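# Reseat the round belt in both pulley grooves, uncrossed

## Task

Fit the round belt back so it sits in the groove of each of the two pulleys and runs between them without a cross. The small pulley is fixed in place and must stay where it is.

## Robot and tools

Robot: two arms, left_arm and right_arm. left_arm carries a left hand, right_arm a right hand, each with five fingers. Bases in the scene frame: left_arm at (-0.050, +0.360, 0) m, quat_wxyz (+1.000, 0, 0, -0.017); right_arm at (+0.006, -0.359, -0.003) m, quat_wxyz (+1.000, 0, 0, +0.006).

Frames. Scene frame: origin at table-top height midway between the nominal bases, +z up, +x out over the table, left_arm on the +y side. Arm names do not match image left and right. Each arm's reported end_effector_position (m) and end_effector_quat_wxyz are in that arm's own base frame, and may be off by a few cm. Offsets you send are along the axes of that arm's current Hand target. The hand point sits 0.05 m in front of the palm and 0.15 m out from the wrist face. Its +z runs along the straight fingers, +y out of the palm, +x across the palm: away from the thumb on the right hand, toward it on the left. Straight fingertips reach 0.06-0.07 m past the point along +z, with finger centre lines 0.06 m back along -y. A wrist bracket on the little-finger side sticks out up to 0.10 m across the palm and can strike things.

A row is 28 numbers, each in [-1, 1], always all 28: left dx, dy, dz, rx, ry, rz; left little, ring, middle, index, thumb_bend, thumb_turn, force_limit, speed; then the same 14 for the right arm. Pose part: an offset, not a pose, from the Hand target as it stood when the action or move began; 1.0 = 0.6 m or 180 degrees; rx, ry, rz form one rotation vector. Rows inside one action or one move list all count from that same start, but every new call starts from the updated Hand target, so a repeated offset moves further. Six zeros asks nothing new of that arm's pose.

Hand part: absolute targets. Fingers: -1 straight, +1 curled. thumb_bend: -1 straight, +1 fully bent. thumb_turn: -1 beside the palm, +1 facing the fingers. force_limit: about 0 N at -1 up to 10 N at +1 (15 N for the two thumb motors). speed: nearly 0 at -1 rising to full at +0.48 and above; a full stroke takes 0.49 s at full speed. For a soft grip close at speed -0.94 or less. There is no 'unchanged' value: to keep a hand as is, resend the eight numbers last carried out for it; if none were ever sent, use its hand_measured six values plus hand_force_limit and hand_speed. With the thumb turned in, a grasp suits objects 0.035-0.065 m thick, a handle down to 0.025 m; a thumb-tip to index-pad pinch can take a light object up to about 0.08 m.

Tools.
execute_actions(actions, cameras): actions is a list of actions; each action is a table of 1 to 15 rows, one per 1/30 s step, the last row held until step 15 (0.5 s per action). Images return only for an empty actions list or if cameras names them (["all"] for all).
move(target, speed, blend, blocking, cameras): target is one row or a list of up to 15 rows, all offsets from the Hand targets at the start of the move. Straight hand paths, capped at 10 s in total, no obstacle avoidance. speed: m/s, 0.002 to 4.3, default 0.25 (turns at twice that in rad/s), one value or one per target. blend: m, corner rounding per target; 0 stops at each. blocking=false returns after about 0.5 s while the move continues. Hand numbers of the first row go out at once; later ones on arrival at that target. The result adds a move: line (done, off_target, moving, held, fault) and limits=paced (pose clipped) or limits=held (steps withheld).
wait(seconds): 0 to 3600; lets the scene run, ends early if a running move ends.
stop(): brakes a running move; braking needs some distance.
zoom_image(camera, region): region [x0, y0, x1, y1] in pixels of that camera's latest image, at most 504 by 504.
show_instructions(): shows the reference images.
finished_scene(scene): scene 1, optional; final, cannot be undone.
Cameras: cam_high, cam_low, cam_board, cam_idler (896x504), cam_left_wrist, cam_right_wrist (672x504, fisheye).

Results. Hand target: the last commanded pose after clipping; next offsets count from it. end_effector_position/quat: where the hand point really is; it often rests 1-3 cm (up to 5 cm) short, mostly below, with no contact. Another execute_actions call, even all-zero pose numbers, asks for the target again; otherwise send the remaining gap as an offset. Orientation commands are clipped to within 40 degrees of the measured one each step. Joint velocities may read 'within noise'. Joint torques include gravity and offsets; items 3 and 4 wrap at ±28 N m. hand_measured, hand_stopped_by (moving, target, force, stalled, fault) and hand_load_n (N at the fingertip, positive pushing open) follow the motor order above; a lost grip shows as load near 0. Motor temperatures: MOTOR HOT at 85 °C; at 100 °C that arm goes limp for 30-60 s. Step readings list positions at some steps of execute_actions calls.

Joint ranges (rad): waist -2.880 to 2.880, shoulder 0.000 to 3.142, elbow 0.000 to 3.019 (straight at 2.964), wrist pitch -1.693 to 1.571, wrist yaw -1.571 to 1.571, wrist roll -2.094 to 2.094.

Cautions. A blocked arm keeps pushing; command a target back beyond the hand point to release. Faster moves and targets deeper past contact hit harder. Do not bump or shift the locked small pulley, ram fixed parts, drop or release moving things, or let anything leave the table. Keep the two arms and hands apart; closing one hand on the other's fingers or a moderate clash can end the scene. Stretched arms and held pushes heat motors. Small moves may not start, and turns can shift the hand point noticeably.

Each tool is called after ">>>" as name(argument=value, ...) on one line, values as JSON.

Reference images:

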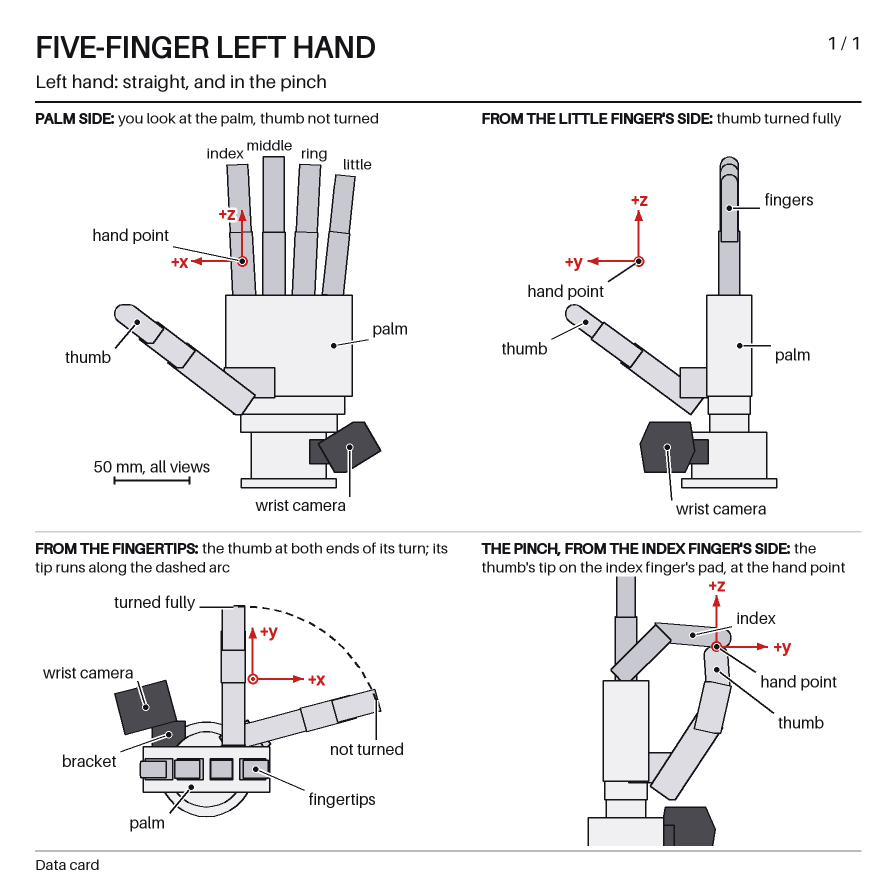

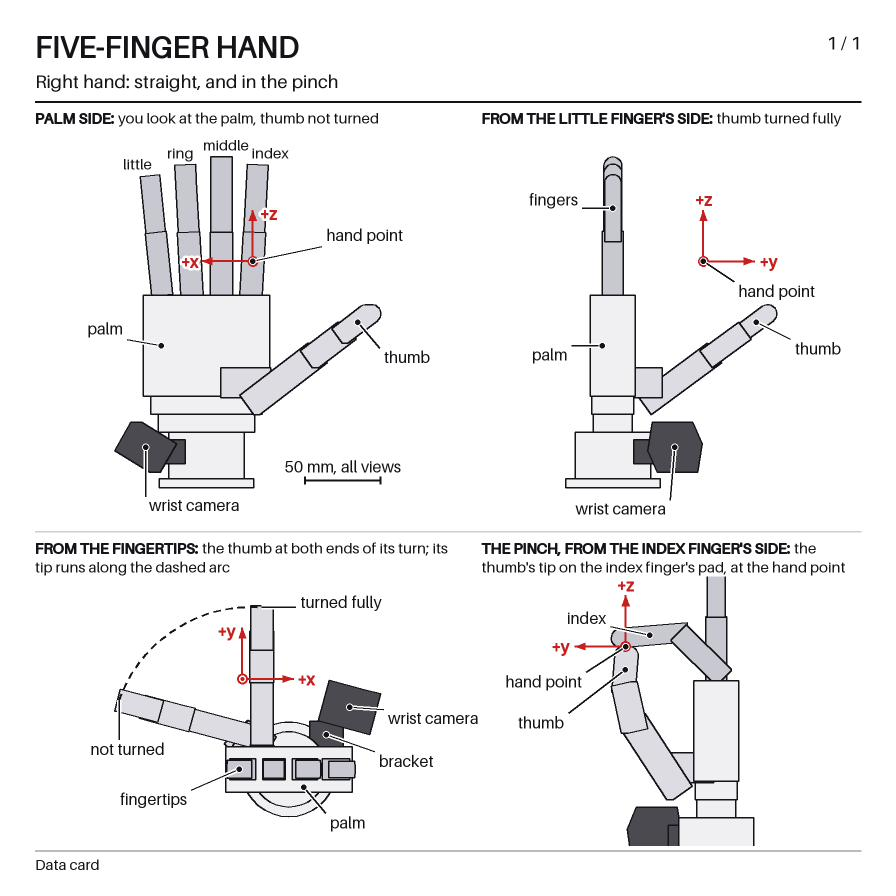

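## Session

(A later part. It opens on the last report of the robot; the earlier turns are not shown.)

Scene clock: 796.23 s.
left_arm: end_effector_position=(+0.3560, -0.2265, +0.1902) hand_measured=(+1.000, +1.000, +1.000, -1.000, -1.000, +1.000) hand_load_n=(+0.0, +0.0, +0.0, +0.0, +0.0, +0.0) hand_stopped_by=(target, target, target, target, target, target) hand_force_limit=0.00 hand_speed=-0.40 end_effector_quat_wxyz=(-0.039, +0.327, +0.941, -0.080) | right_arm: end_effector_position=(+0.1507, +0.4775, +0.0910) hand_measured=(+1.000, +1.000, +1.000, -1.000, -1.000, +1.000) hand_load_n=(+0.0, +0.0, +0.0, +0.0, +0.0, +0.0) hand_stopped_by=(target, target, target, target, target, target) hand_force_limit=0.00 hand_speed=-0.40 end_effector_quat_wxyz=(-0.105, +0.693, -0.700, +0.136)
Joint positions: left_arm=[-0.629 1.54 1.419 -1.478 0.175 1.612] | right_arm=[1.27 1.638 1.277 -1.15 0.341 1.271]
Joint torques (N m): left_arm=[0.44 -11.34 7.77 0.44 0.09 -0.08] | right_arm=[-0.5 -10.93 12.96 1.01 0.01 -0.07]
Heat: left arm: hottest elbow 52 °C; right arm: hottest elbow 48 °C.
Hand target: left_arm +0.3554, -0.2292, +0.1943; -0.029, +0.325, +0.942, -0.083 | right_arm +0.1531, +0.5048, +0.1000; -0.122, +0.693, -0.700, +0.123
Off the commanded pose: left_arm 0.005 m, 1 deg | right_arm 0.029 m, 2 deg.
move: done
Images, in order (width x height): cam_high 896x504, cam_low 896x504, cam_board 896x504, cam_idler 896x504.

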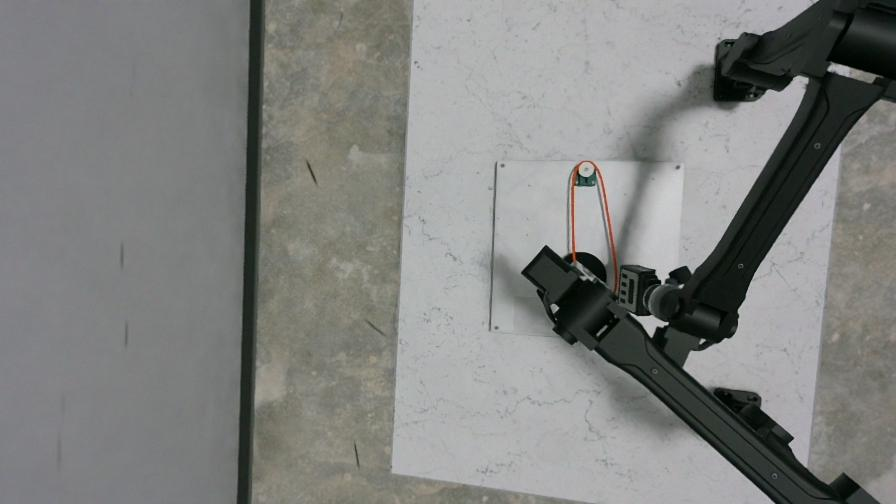

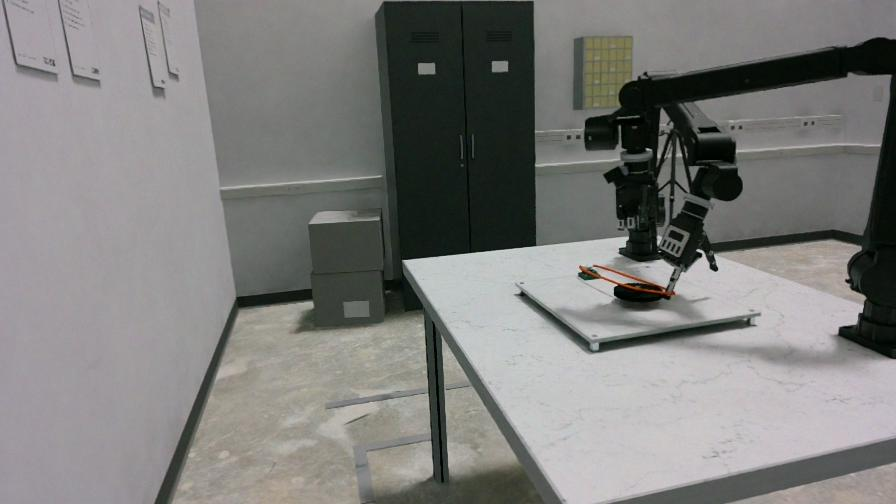

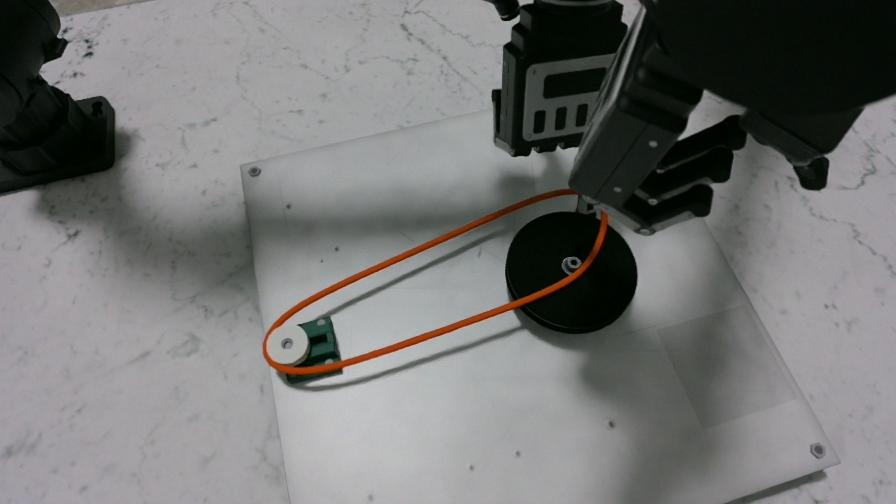

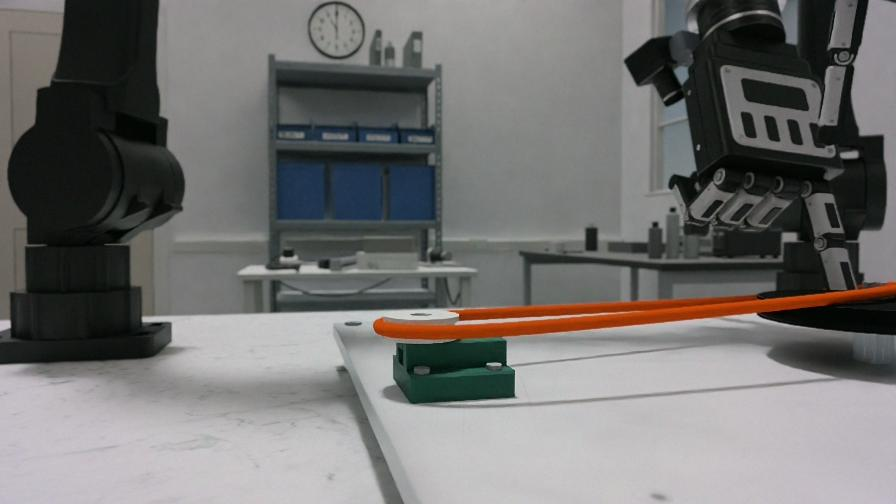

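>>> move(target=[-0.004,0.0102,0.0741,0,0,0,1,1,1,-1,-1,1,0,-0.4,0,0,0,0,0,0,1,1,1,-1,-1,1,0,-0.4], speed=0.06, cameras=["cam_board","cam_high","cam_low","cam_idler"])

>>> zoom_image(camera="cam_idler", region=[746, 150, 896, 300])

>>> zoom_image(camera="cam_low", region=[600, 190, 700, 310])

Scene clock: 842.27 s.
left_arm: end_effector_position=(+0.3564, -0.2278, +0.1555) hand_measured=(+1.000, +1.000, +1.000, -1.000, -1.000, +1.000) hand_load_n=(+0.0, +0.0, +0.0, +0.0, +0.0, +0.0) hand_stopped_by=(target, target, target, target, target, target) hand_force_limit=0.00 hand_speed=-0.40 end_effector_quat_wxyz=(-0.026, +0.326, +0.941, -0.083) | right_arm: end_effector_position=(+0.1507, +0.4775, +0.0910) hand_measured=(+1.000, +1.000, +1.000, -1.000, -1.000, +1.000) hand_load_n=(+0.0, +0.0, +0.0, +0.5, +0.0, +0.0) hand_stopped_by=(target, target, target, target, target, target) hand_force_limit=0.00 hand_speed=-0.40 end_effector_quat_wxyz=(-0.105, +0.693, -0.700, +0.136)
Joint positions: left_arm=[-0.63 1.539 1.329 -1.362 0.175 1.608] | right_arm=[1.27 1.638 1.277 -1.15 0.341 1.271]
Joint torques (N m): left_arm=[0.15 -9.35 7.73 0.42 0.09 -0.08] | right_arm=[-0.44 -10.93 12.96 1.01 0.01 -0.07]
Heat: left arm: hottest elbow 51 °C; right arm: hottest elbow 49 °C.
Hand target: left_arm +0.3563, -0.2320, +0.1494; -0.029, +0.325, +0.942, -0.083 | right_arm +0.1531, +0.5048, +0.1000; -0.122, +0.693, -0.700, +0.123
Off the commanded pose: left_arm 0.007 m, 0 deg | right_arm 0.029 m, 2 deg.
move: done
Images, in order (width x height): cam_high 896x504, cam_low 896x504, cam_board 896x504, cam_idler 896x504.

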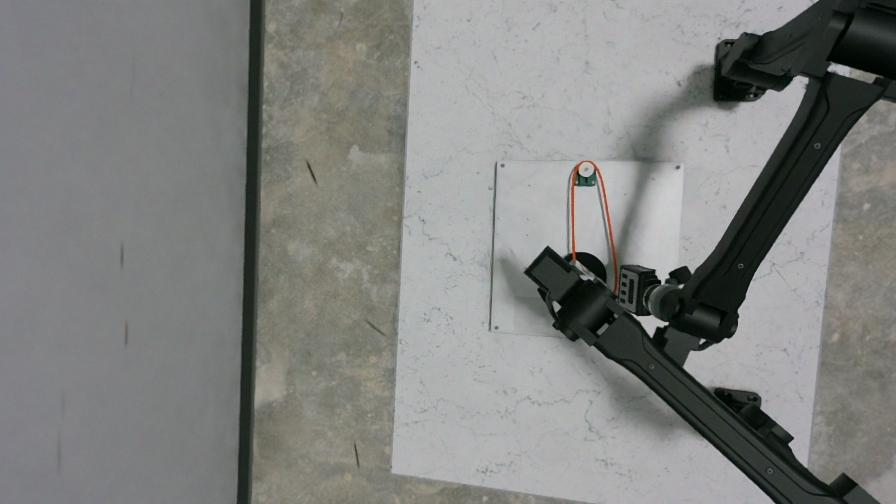

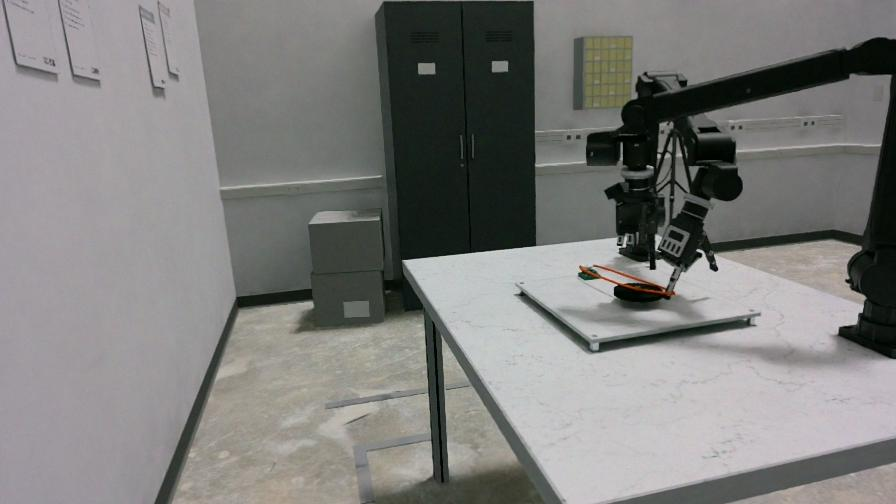

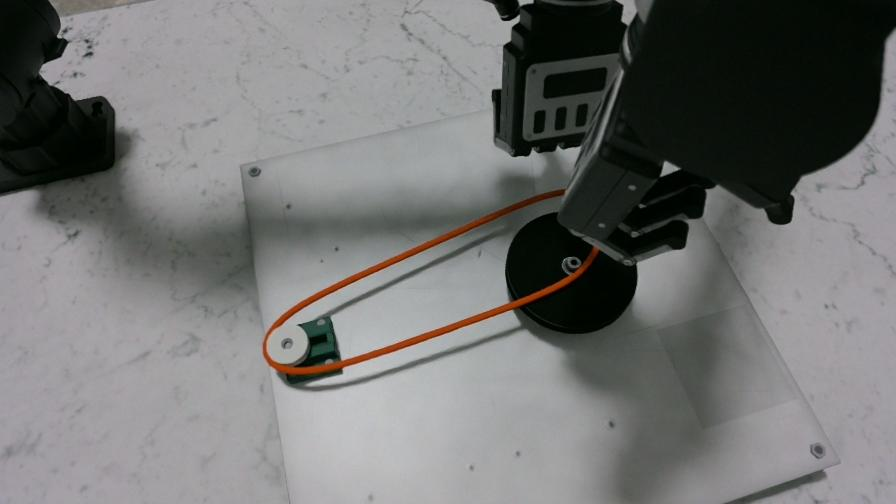

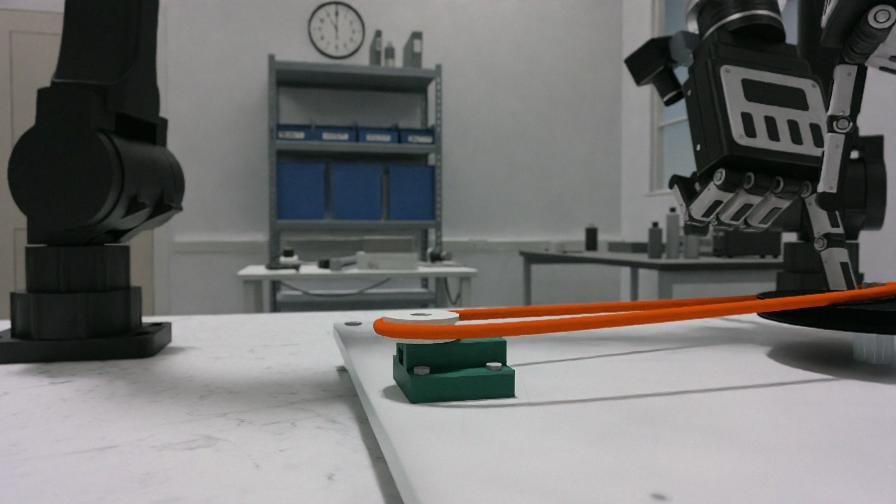

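Scaled by 3.360 from the camera's image (finer frame: 1280x720).

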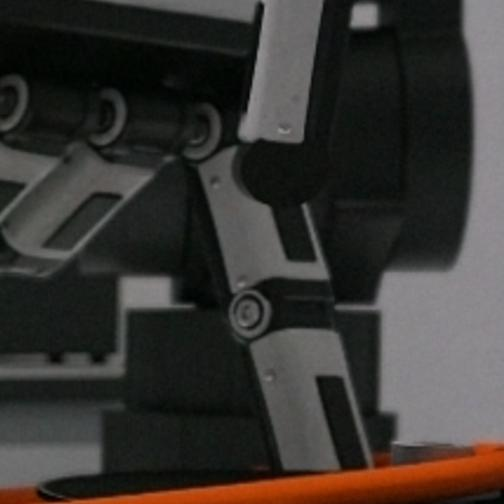

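Scaled by 4.200 from the camera's image (finer frame: 1280x720).

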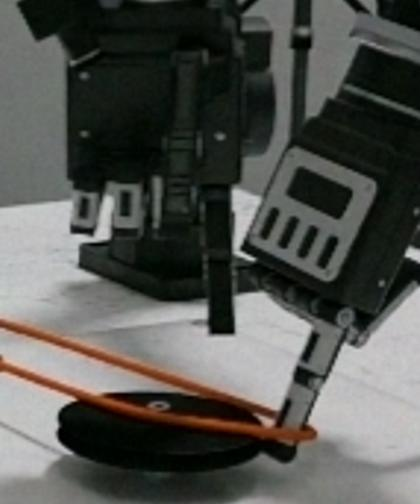

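>>> move(target=[0,0.0087,0.0493,0,0,0,1,1,1,-1,-1,1,0,-0.4,0,0,0,0,0,0,1,1,1,-1,-1,1,0,-0.4], speed=0.05, cameras=["cam_board","cam_low","cam_idler"])

>>> zoom_image(camera="cam_idler", region=[746, 180, 896, 330])

>>> zoom_image(camera="cam_low", region=[600, 190, 700, 310])

>>> zoom_image(camera="cam_board", region=[480, 150, 680, 340])

Scene clock: 850.73 s.
left_arm: end_effector_position=(+0.3564, -0.2279, +0.1258) hand_measured=(+1.000, +1.000, +1.000, -1.000, -1.000, +1.000) hand_load_n=(+0.5, +0.0, +0.0, +0.0, +0.0, +0.0) hand_stopped_by=(target, target, target, target, target, target) hand_force_limit=0.00 hand_speed=-0.40 end_effector_quat_wxyz=(-0.026, +0.326, +0.941, -0.083) | right_arm: end_effector_position=(+0.1507, +0.4775, +0.0910) hand_measured=(+1.000, +1.000, +1.000, -1.000, -1.000, +1.000) hand_load_n=(+0.0, +0.0, +0.5, +0.0, +0.0, +0.0) hand_stopped_by=(target, target, target, target, target, target) hand_force_limit=0.00 hand_speed=-0.40 end_effector_quat_wxyz=(-0.105, +0.693, -0.700, +0.136)
Joint positions: left_arm=[-0.631 1.558 1.27 -1.284 0.175 1.608] | right_arm=[1.27 1.638 1.277 -1.15 0.341 1.271]
Joint torques (N m): left_arm=[0.09 -9.47 7.61 0.4 0.08 -0.09] | right_arm=[-0.5 -10.93 12.96 1.02 0.01 -0.07]
Motor temperatures (°C): left_arm=[27 32 50 27 31 32] | right_arm=[27 30 49 28 28 26]
Heat: left arm: hottest elbow 50 °C; right arm: hottest elbow 49 °C.
Hand target: left_arm +0.3561, -0.2321, +0.1194; -0.029, +0.325, +0.942, -0.083 | right_arm +0.1531, +0.5048, +0.1000; -0.122, +0.693, -0.700, +0.123
Off the commanded pose: left_arm 0.008 m, 0 deg | right_arm 0.029 m, 2 deg.
move: done
Images, in order (width x height): cam_low 896x504, cam_board 896x504, cam_idler 896x504.

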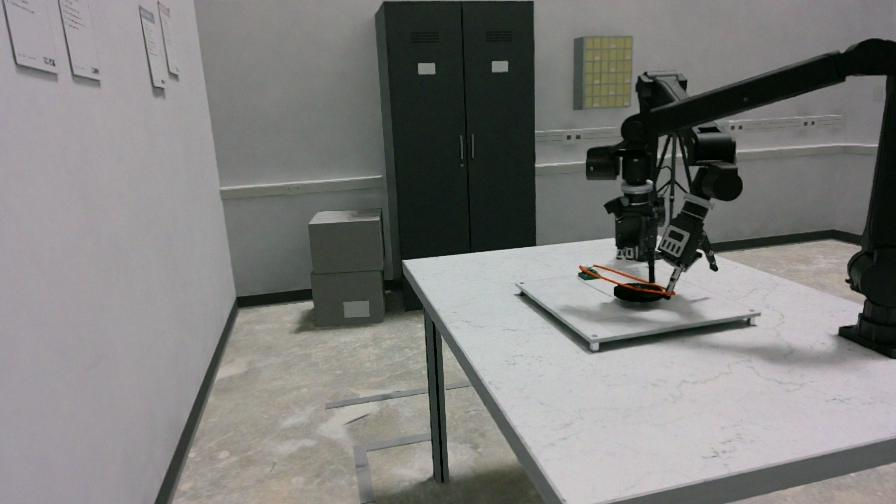

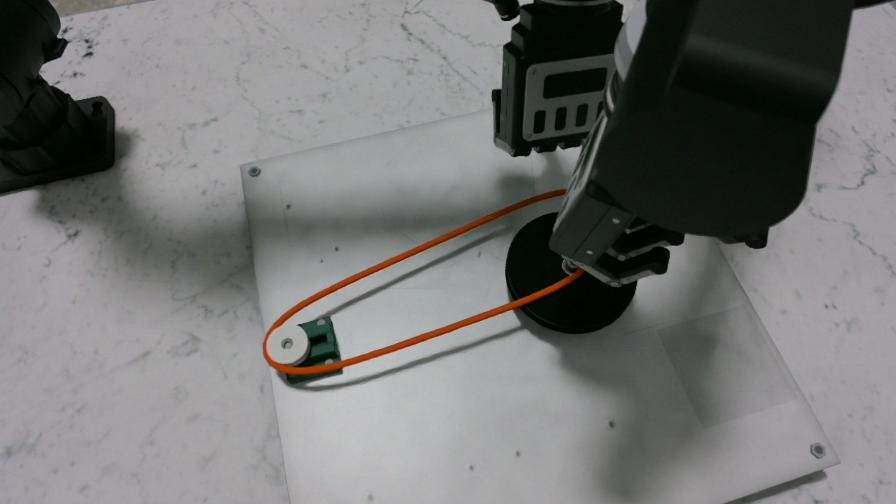

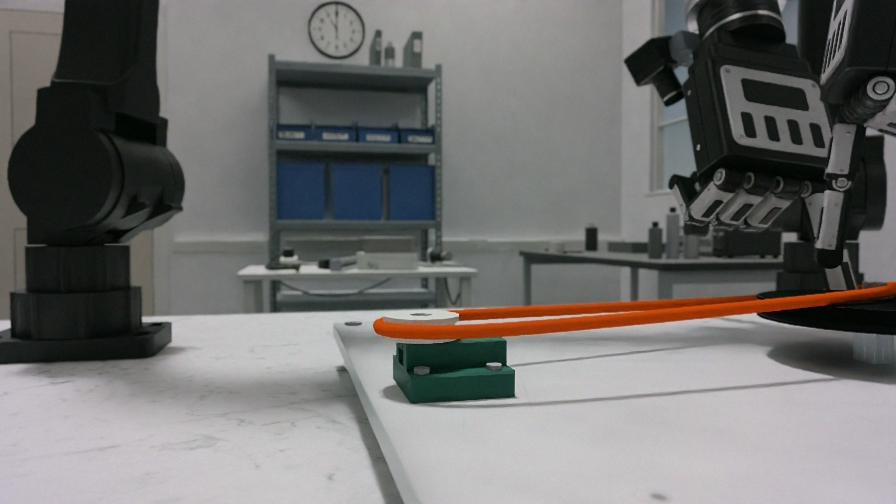

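Scaled by 3.360 from the camera's image (finer frame: 1280x720).

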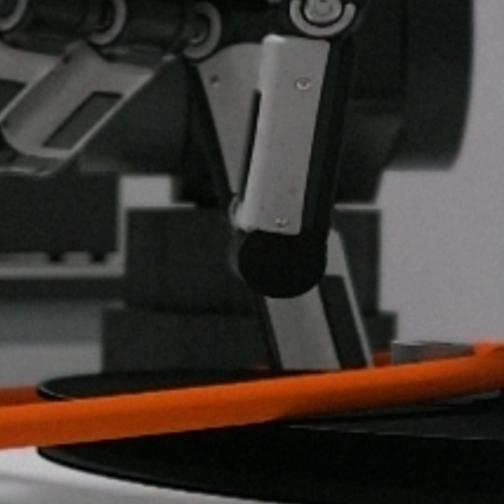

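Scaled by 4.200 from the camera's image (finer frame: 1280x720).

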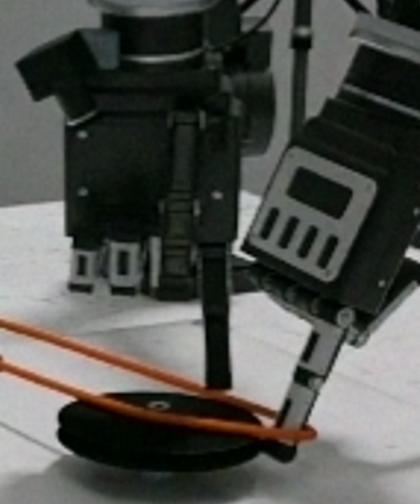

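Scaled by 2.520 from the camera's image (finer frame: 1280x720).

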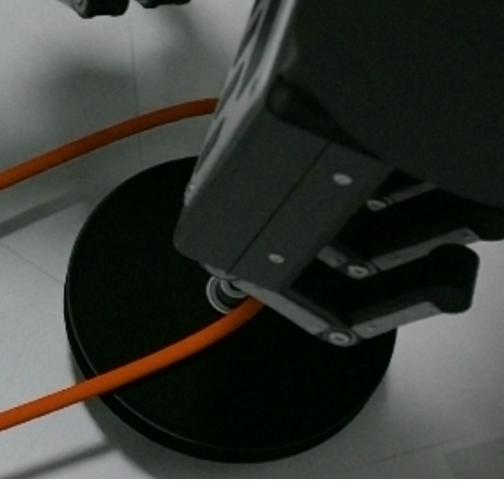

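>>> move(target=[0,0.0028,0.0156,0,0,0,1,1,1,-1,-1,1,0,-0.4,0,0,0,0,0,0,1,1,1,-1,-1,1,0,-0.4], speed=0.03, cameras=["cam_low","cam_idler"])

>>> zoom_image(camera="cam_idler", region=[746, 180, 896, 330])

>>> zoom_image(camera="cam_low", region=[600, 190, 700, 310])

Scene clock: 858.30 s.
left_arm: end_effector_position=(+0.3567, -0.2282, +0.1167) hand_measured=(+1.000, +1.000, +1.000, -1.000, -1.000, +1.000) hand_load_n=(+0.0, +0.0, +0.0, +0.0, +0.0, +0.0) hand_stopped_by=(target, target, target, target, target, target) hand_force_limit=0.00 hand_speed=-0.40 end_effector_quat_wxyz=(-0.026, +0.326, +0.941, -0.083) | right_arm: end_effector_position=(+0.1507, +0.4775, +0.0910) hand_measured=(+1.000, +1.000, +1.000, -1.000, -1.000, +1.000) hand_load_n=(+0.0, +0.0, +0.0, +0.0, -0.5, +0.0) hand_stopped_by=(target, target, target, target, target, target) hand_force_limit=0.00 hand_speed=-0.40 end_effector_quat_wxyz=(-0.105, +0.693, -0.700, +0.136)
Joint positions: left_arm=[-0.631 1.565 1.254 -1.259 0.175 1.608] | right_arm=[1.27 1.638 1.277 -1.15 0.341 1.271]
Joint torques (N m): left_arm=[0.26 -9.52 7.54 0.46 0.08 -0.08] | right_arm=[-0.5 -10.99 12.96 1.01 0.01 -0.07]
Heat: left arm: hottest elbow 49 °C; right arm: hottest elbow 49 °C.
Hand target: left_arm +0.3562, -0.2322, +0.1099; -0.029, +0.325, +0.942, -0.083 | right_arm +0.1531, +0.5048, +0.1000; -0.122, +0.693, -0.700, +0.123
Off the commanded pose: left_arm 0.008 m, 0 deg | right_arm 0.029 m, 2 deg.
move: done

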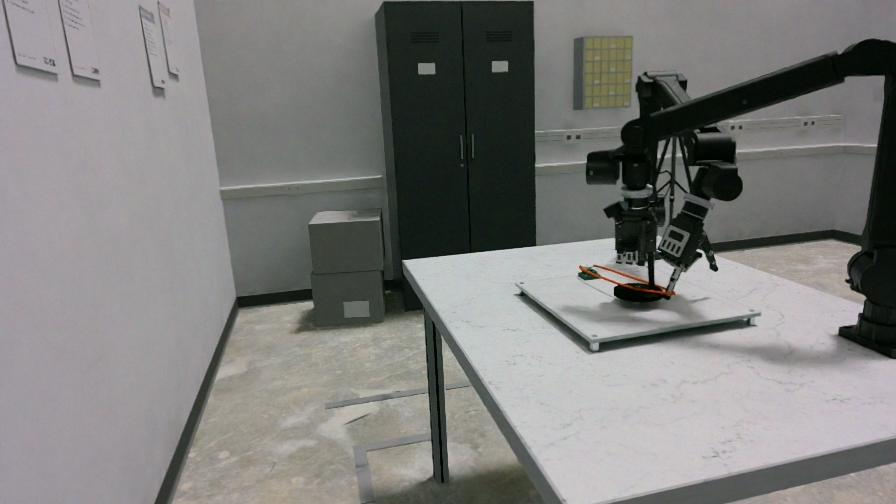

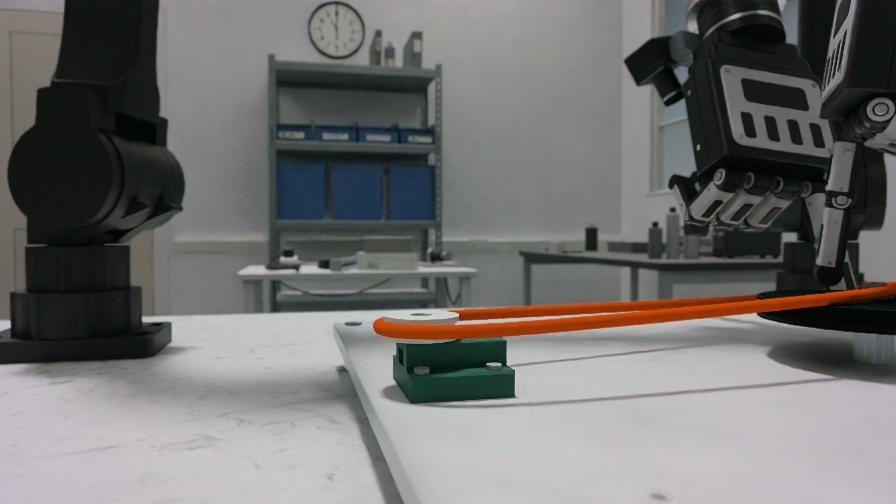

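Scaled by 3.360 from the camera's image (finer frame: 1280x720).

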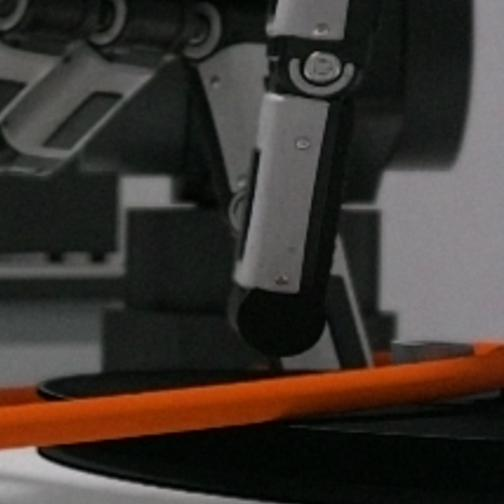

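Scaled by 4.200 from the camera's image (finer frame: 1280x720).

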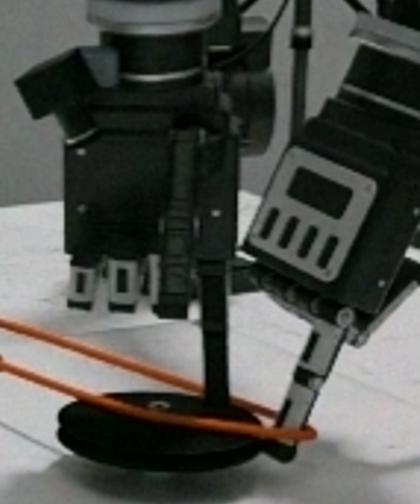

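>>> move(target=[0,0.0009,0.0055,0,0,0,1,1,1,-1,-1,1,0,-0.4,0,0,0,0,0,0,1,1,1,-1,-1,1,0,-0.4], speed=0.03, cameras=["cam_low","cam_idler"])

>>> zoom_image(camera="cam_idler", region=[796, 230, 896, 330])

>>> zoom_image(camera="cam_low", region=[610, 250, 680, 320])

Scene clock: 865.87 s.
left_arm: end_effector_position=(+0.3568, -0.2283, +0.1140) hand_measured=(+1.000, +1.000, +1.000, -1.000, -1.000, +1.000) hand_load_n=(+0.0, +0.0, +0.0, +0.0, +0.0, +0.0) hand_stopped_by=(target, target, target, target, target, target) hand_force_limit=0.00 hand_speed=-0.40 end_effector_quat_wxyz=(-0.025, +0.327, +0.941, -0.084) | right_arm: end_effector_position=(+0.1507, +0.4775, +0.0910) hand_measured=(+1.000, +1.000, +1.000, -1.000, -1.000, +1.000) hand_load_n=(+0.0, +0.0, +0.5, +0.0, +0.0, +0.0) hand_stopped_by=(target, target, target, target, target, target) hand_force_limit=0.00 hand_speed=-0.40 end_effector_quat_wxyz=(-0.105, +0.693, -0.700, +0.136)
Joint positions: left_arm=[-0.631 1.567 1.248 -1.251 0.175 1.608] | right_arm=[1.27 1.638 1.277 -1.15 0.341 1.271]
Joint torques (N m): left_arm=[0.32 -9.17 7.47 0.39 0.09 -0.1] | right_arm=[-0.44 -10.99 12.96 1.01 0.01 -0.07]
Heat: left arm: hottest elbow 49 °C; right arm: hottest elbow 49 °C.
Hand target: left_arm +0.3562, -0.2322, +0.1066; -0.028, +0.325, +0.942, -0.083 | right_arm +0.1531, +0.5048, +0.1000; -0.122, +0.693, -0.700, +0.123
Off the commanded pose: left_arm 0.009 m, 0 deg | right_arm 0.029 m, 2 deg.
move: done

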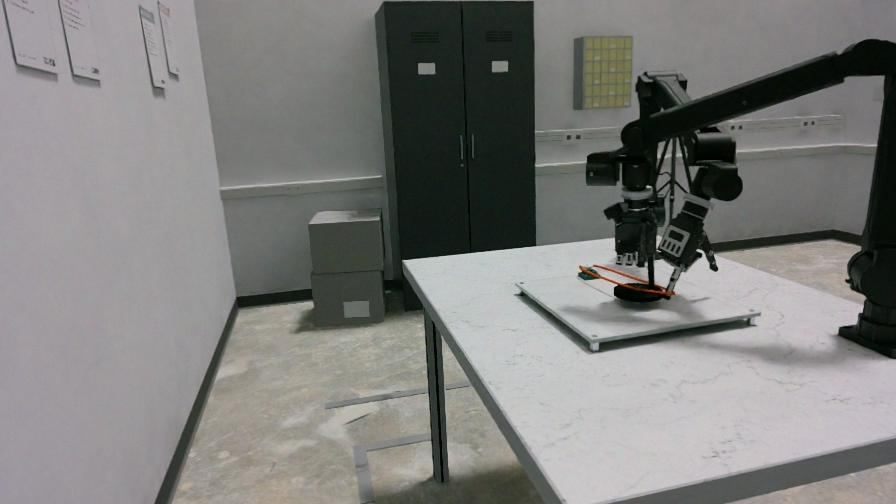

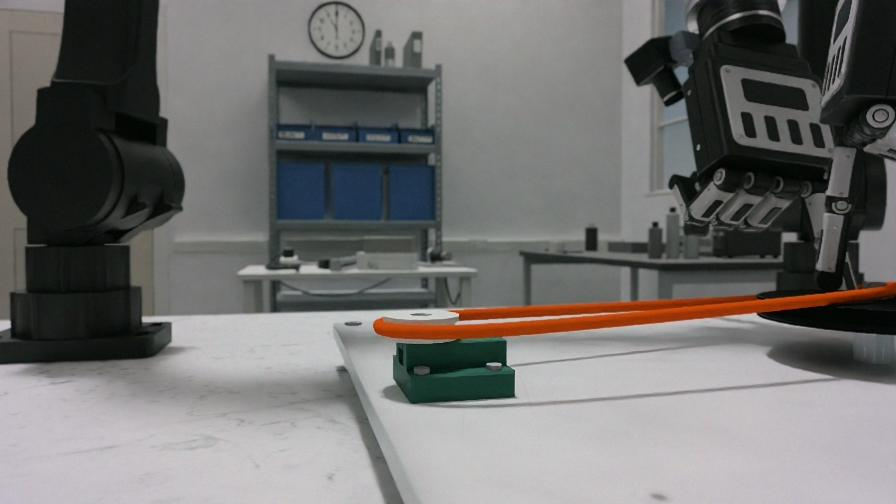

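Scaled by 5.040 from the camera's image (finer frame: 1280x720).

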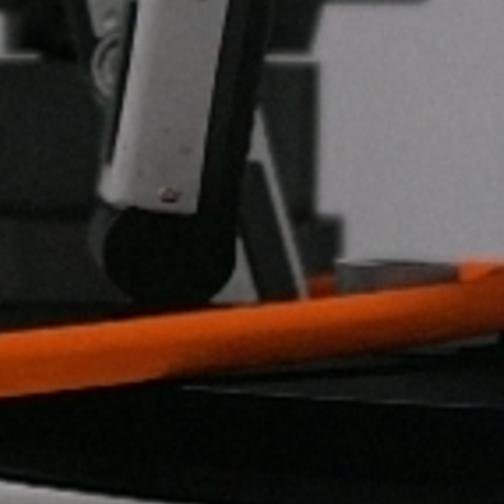

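Scaled by 7.200 from the camera's image (finer frame: 1280x720).

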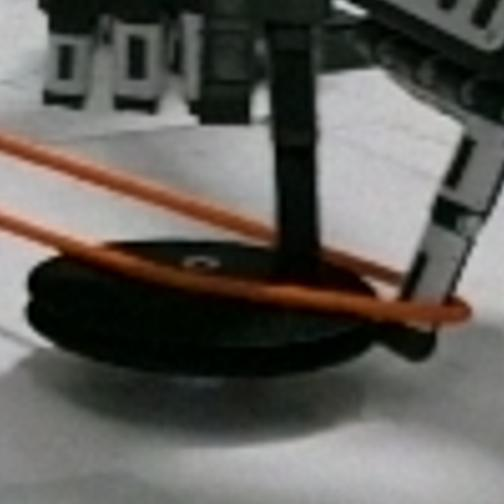

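>>> move(target=[0.0142,0.0523,-0.011,0,0,0,1,1,1,-1,-1,1,0,-0.4,0,0,0,0,0,0,1,1,1,-1,-1,1,0,-0.4], speed=0.03, cameras=["cam_low","cam_idler","cam_high","cam_board"])

>>> zoom_image(camera="cam_idler", region=[746, 180, 896, 330])

>>> zoom_image(camera="cam_low", region=[610, 250, 680, 320])

>>> zoom_image(camera="cam_board", region=[480, 150, 680, 340])

Scene clock: 899.13 s.
left_arm: end_effector_position=(+0.3682, -0.2100, +0.1113) hand_measured=(+1.000, +1.000, +1.000, -1.000, -1.000, +1.000) hand_load_n=(+0.0, +0.0, +0.0, +0.0, +0.0, +0.0) hand_stopped_by=(target, target, target, target, target, target) hand_force_limit=0.00 hand_speed=-0.40 end_effector_quat_wxyz=(-0.025, +0.324, +0.942, -0.088) | right_arm: end_effector_position=(+0.1507, +0.4775, +0.0908) hand_measured=(+1.000, +1.000, +1.000, -1.000, -1.000, +1.000) hand_load_n=(+0.0, +0.0, +0.0, +0.0, +0.0, +0.0) hand_stopped_by=(target, target, target, target, target, target) hand_force_limit=0.00 hand_speed=-0.40 end_effector_quat_wxyz=(-0.105, +0.693, -0.700, +0.136)
Joint positions: left_arm=[-0.579 1.567 1.242 -1.251 0.182 1.655] | right_arm=[1.27 1.638 1.277 -1.15 0.341 1.271]
Joint torques (N m): left_arm=[2.2 -10.34 6.89 0.03 -0.26 0.22] | right_arm=[-0.44 -10.99 12.94 0.99 0.01 -0.07]
Heat: left arm: hottest elbow 47 °C; right arm: hottest elbow 49 °C.
Hand target: left_arm +0.3693, -0.2015, +0.1076; -0.029, +0.325, +0.942, -0.083 | right_arm +0.1531, +0.5048, +0.0999; -0.122, +0.693, -0.700, +0.123
Off the commanded pose: left_arm 0.009 m, 1 deg | right_arm 0.029 m, 2 deg.
move: done
Images, in order (width x height): cam_high 896x504, cam_low 896x504, cam_board 896x504, cam_idler 896x504.

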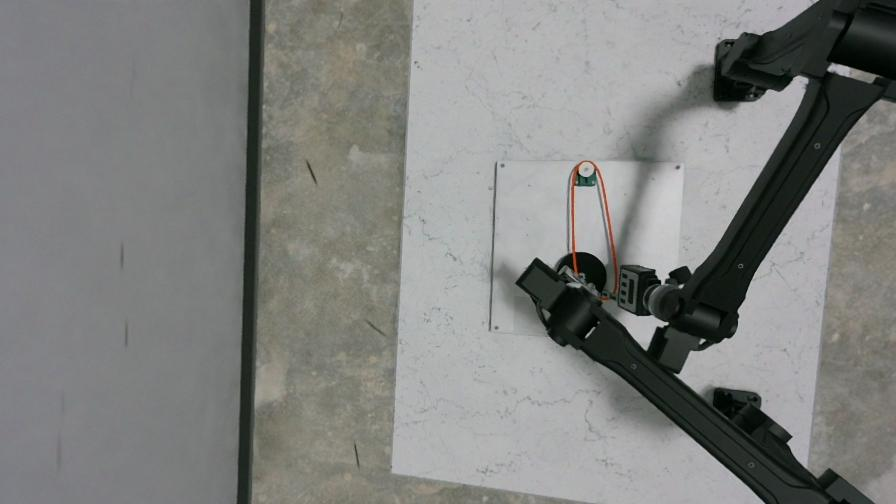

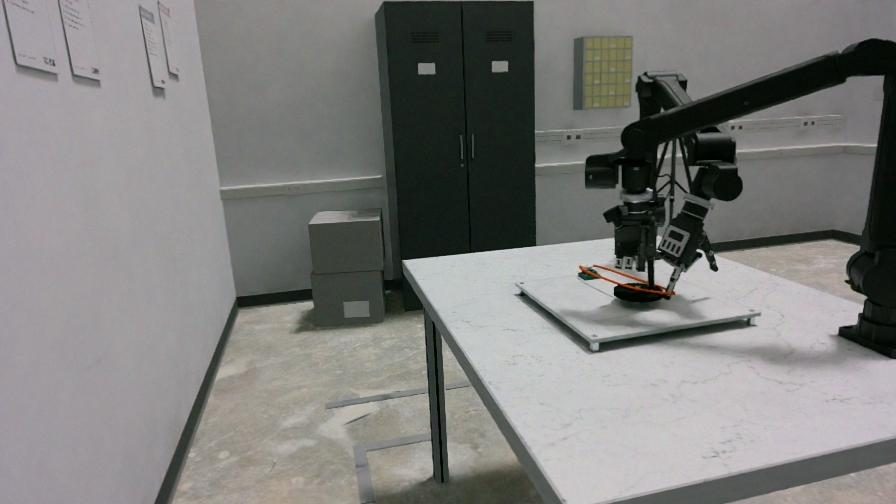

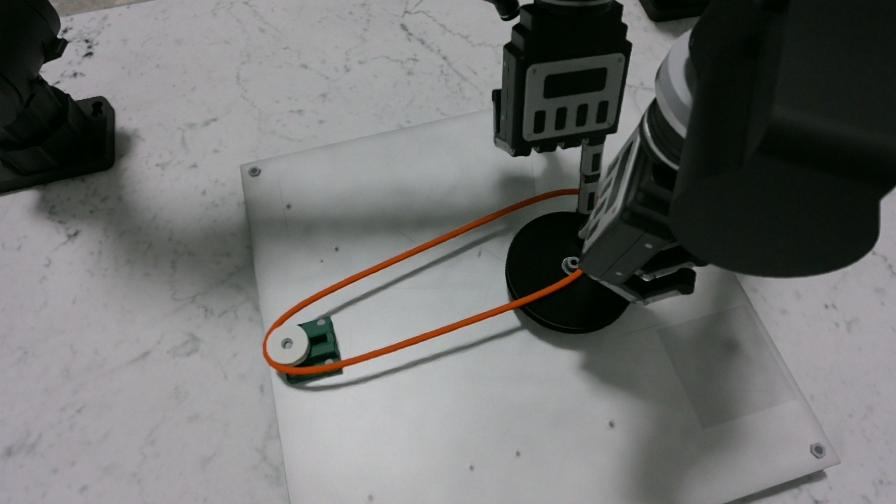

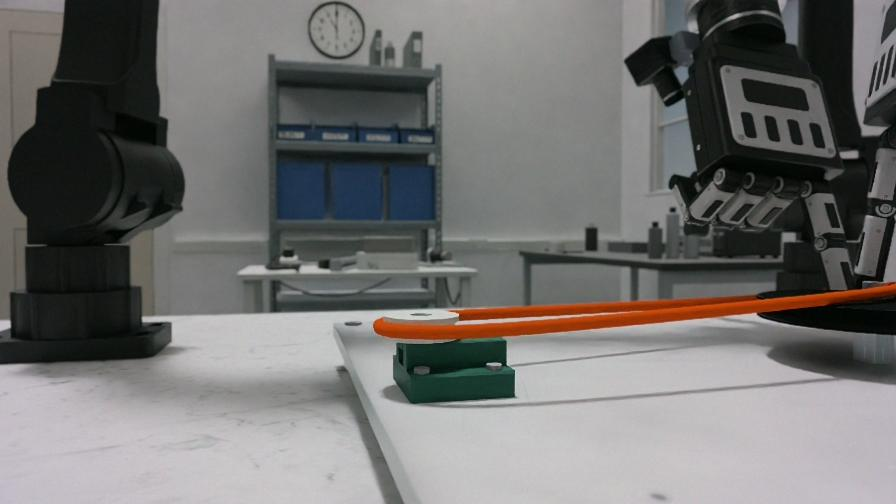

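Scaled by 3.360 from the camera's image (finer frame: 1280x720).

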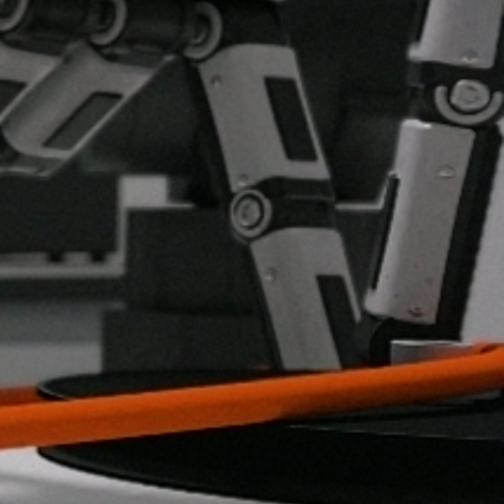

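Scaled by 7.200 from the camera's image (finer frame: 1280x720).

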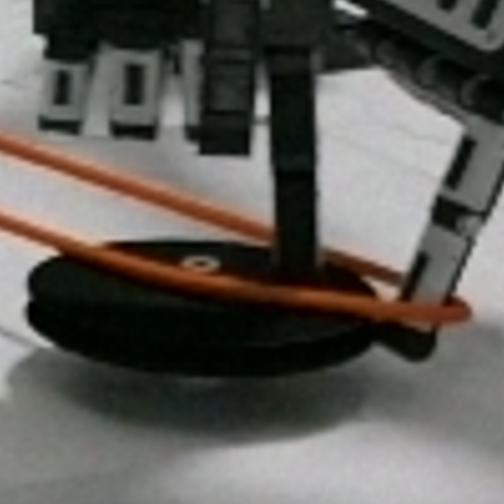

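Scaled by 2.520 from the camera's image (finer frame: 1280x720).

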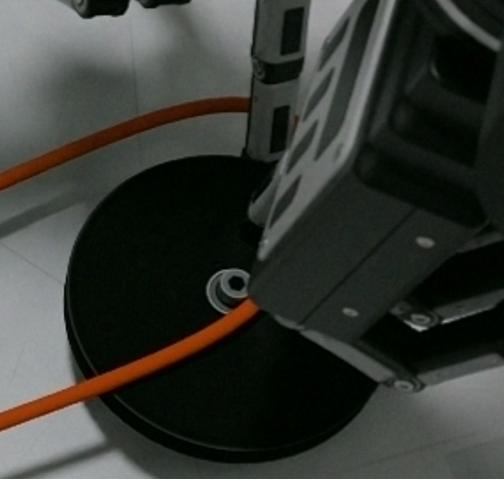

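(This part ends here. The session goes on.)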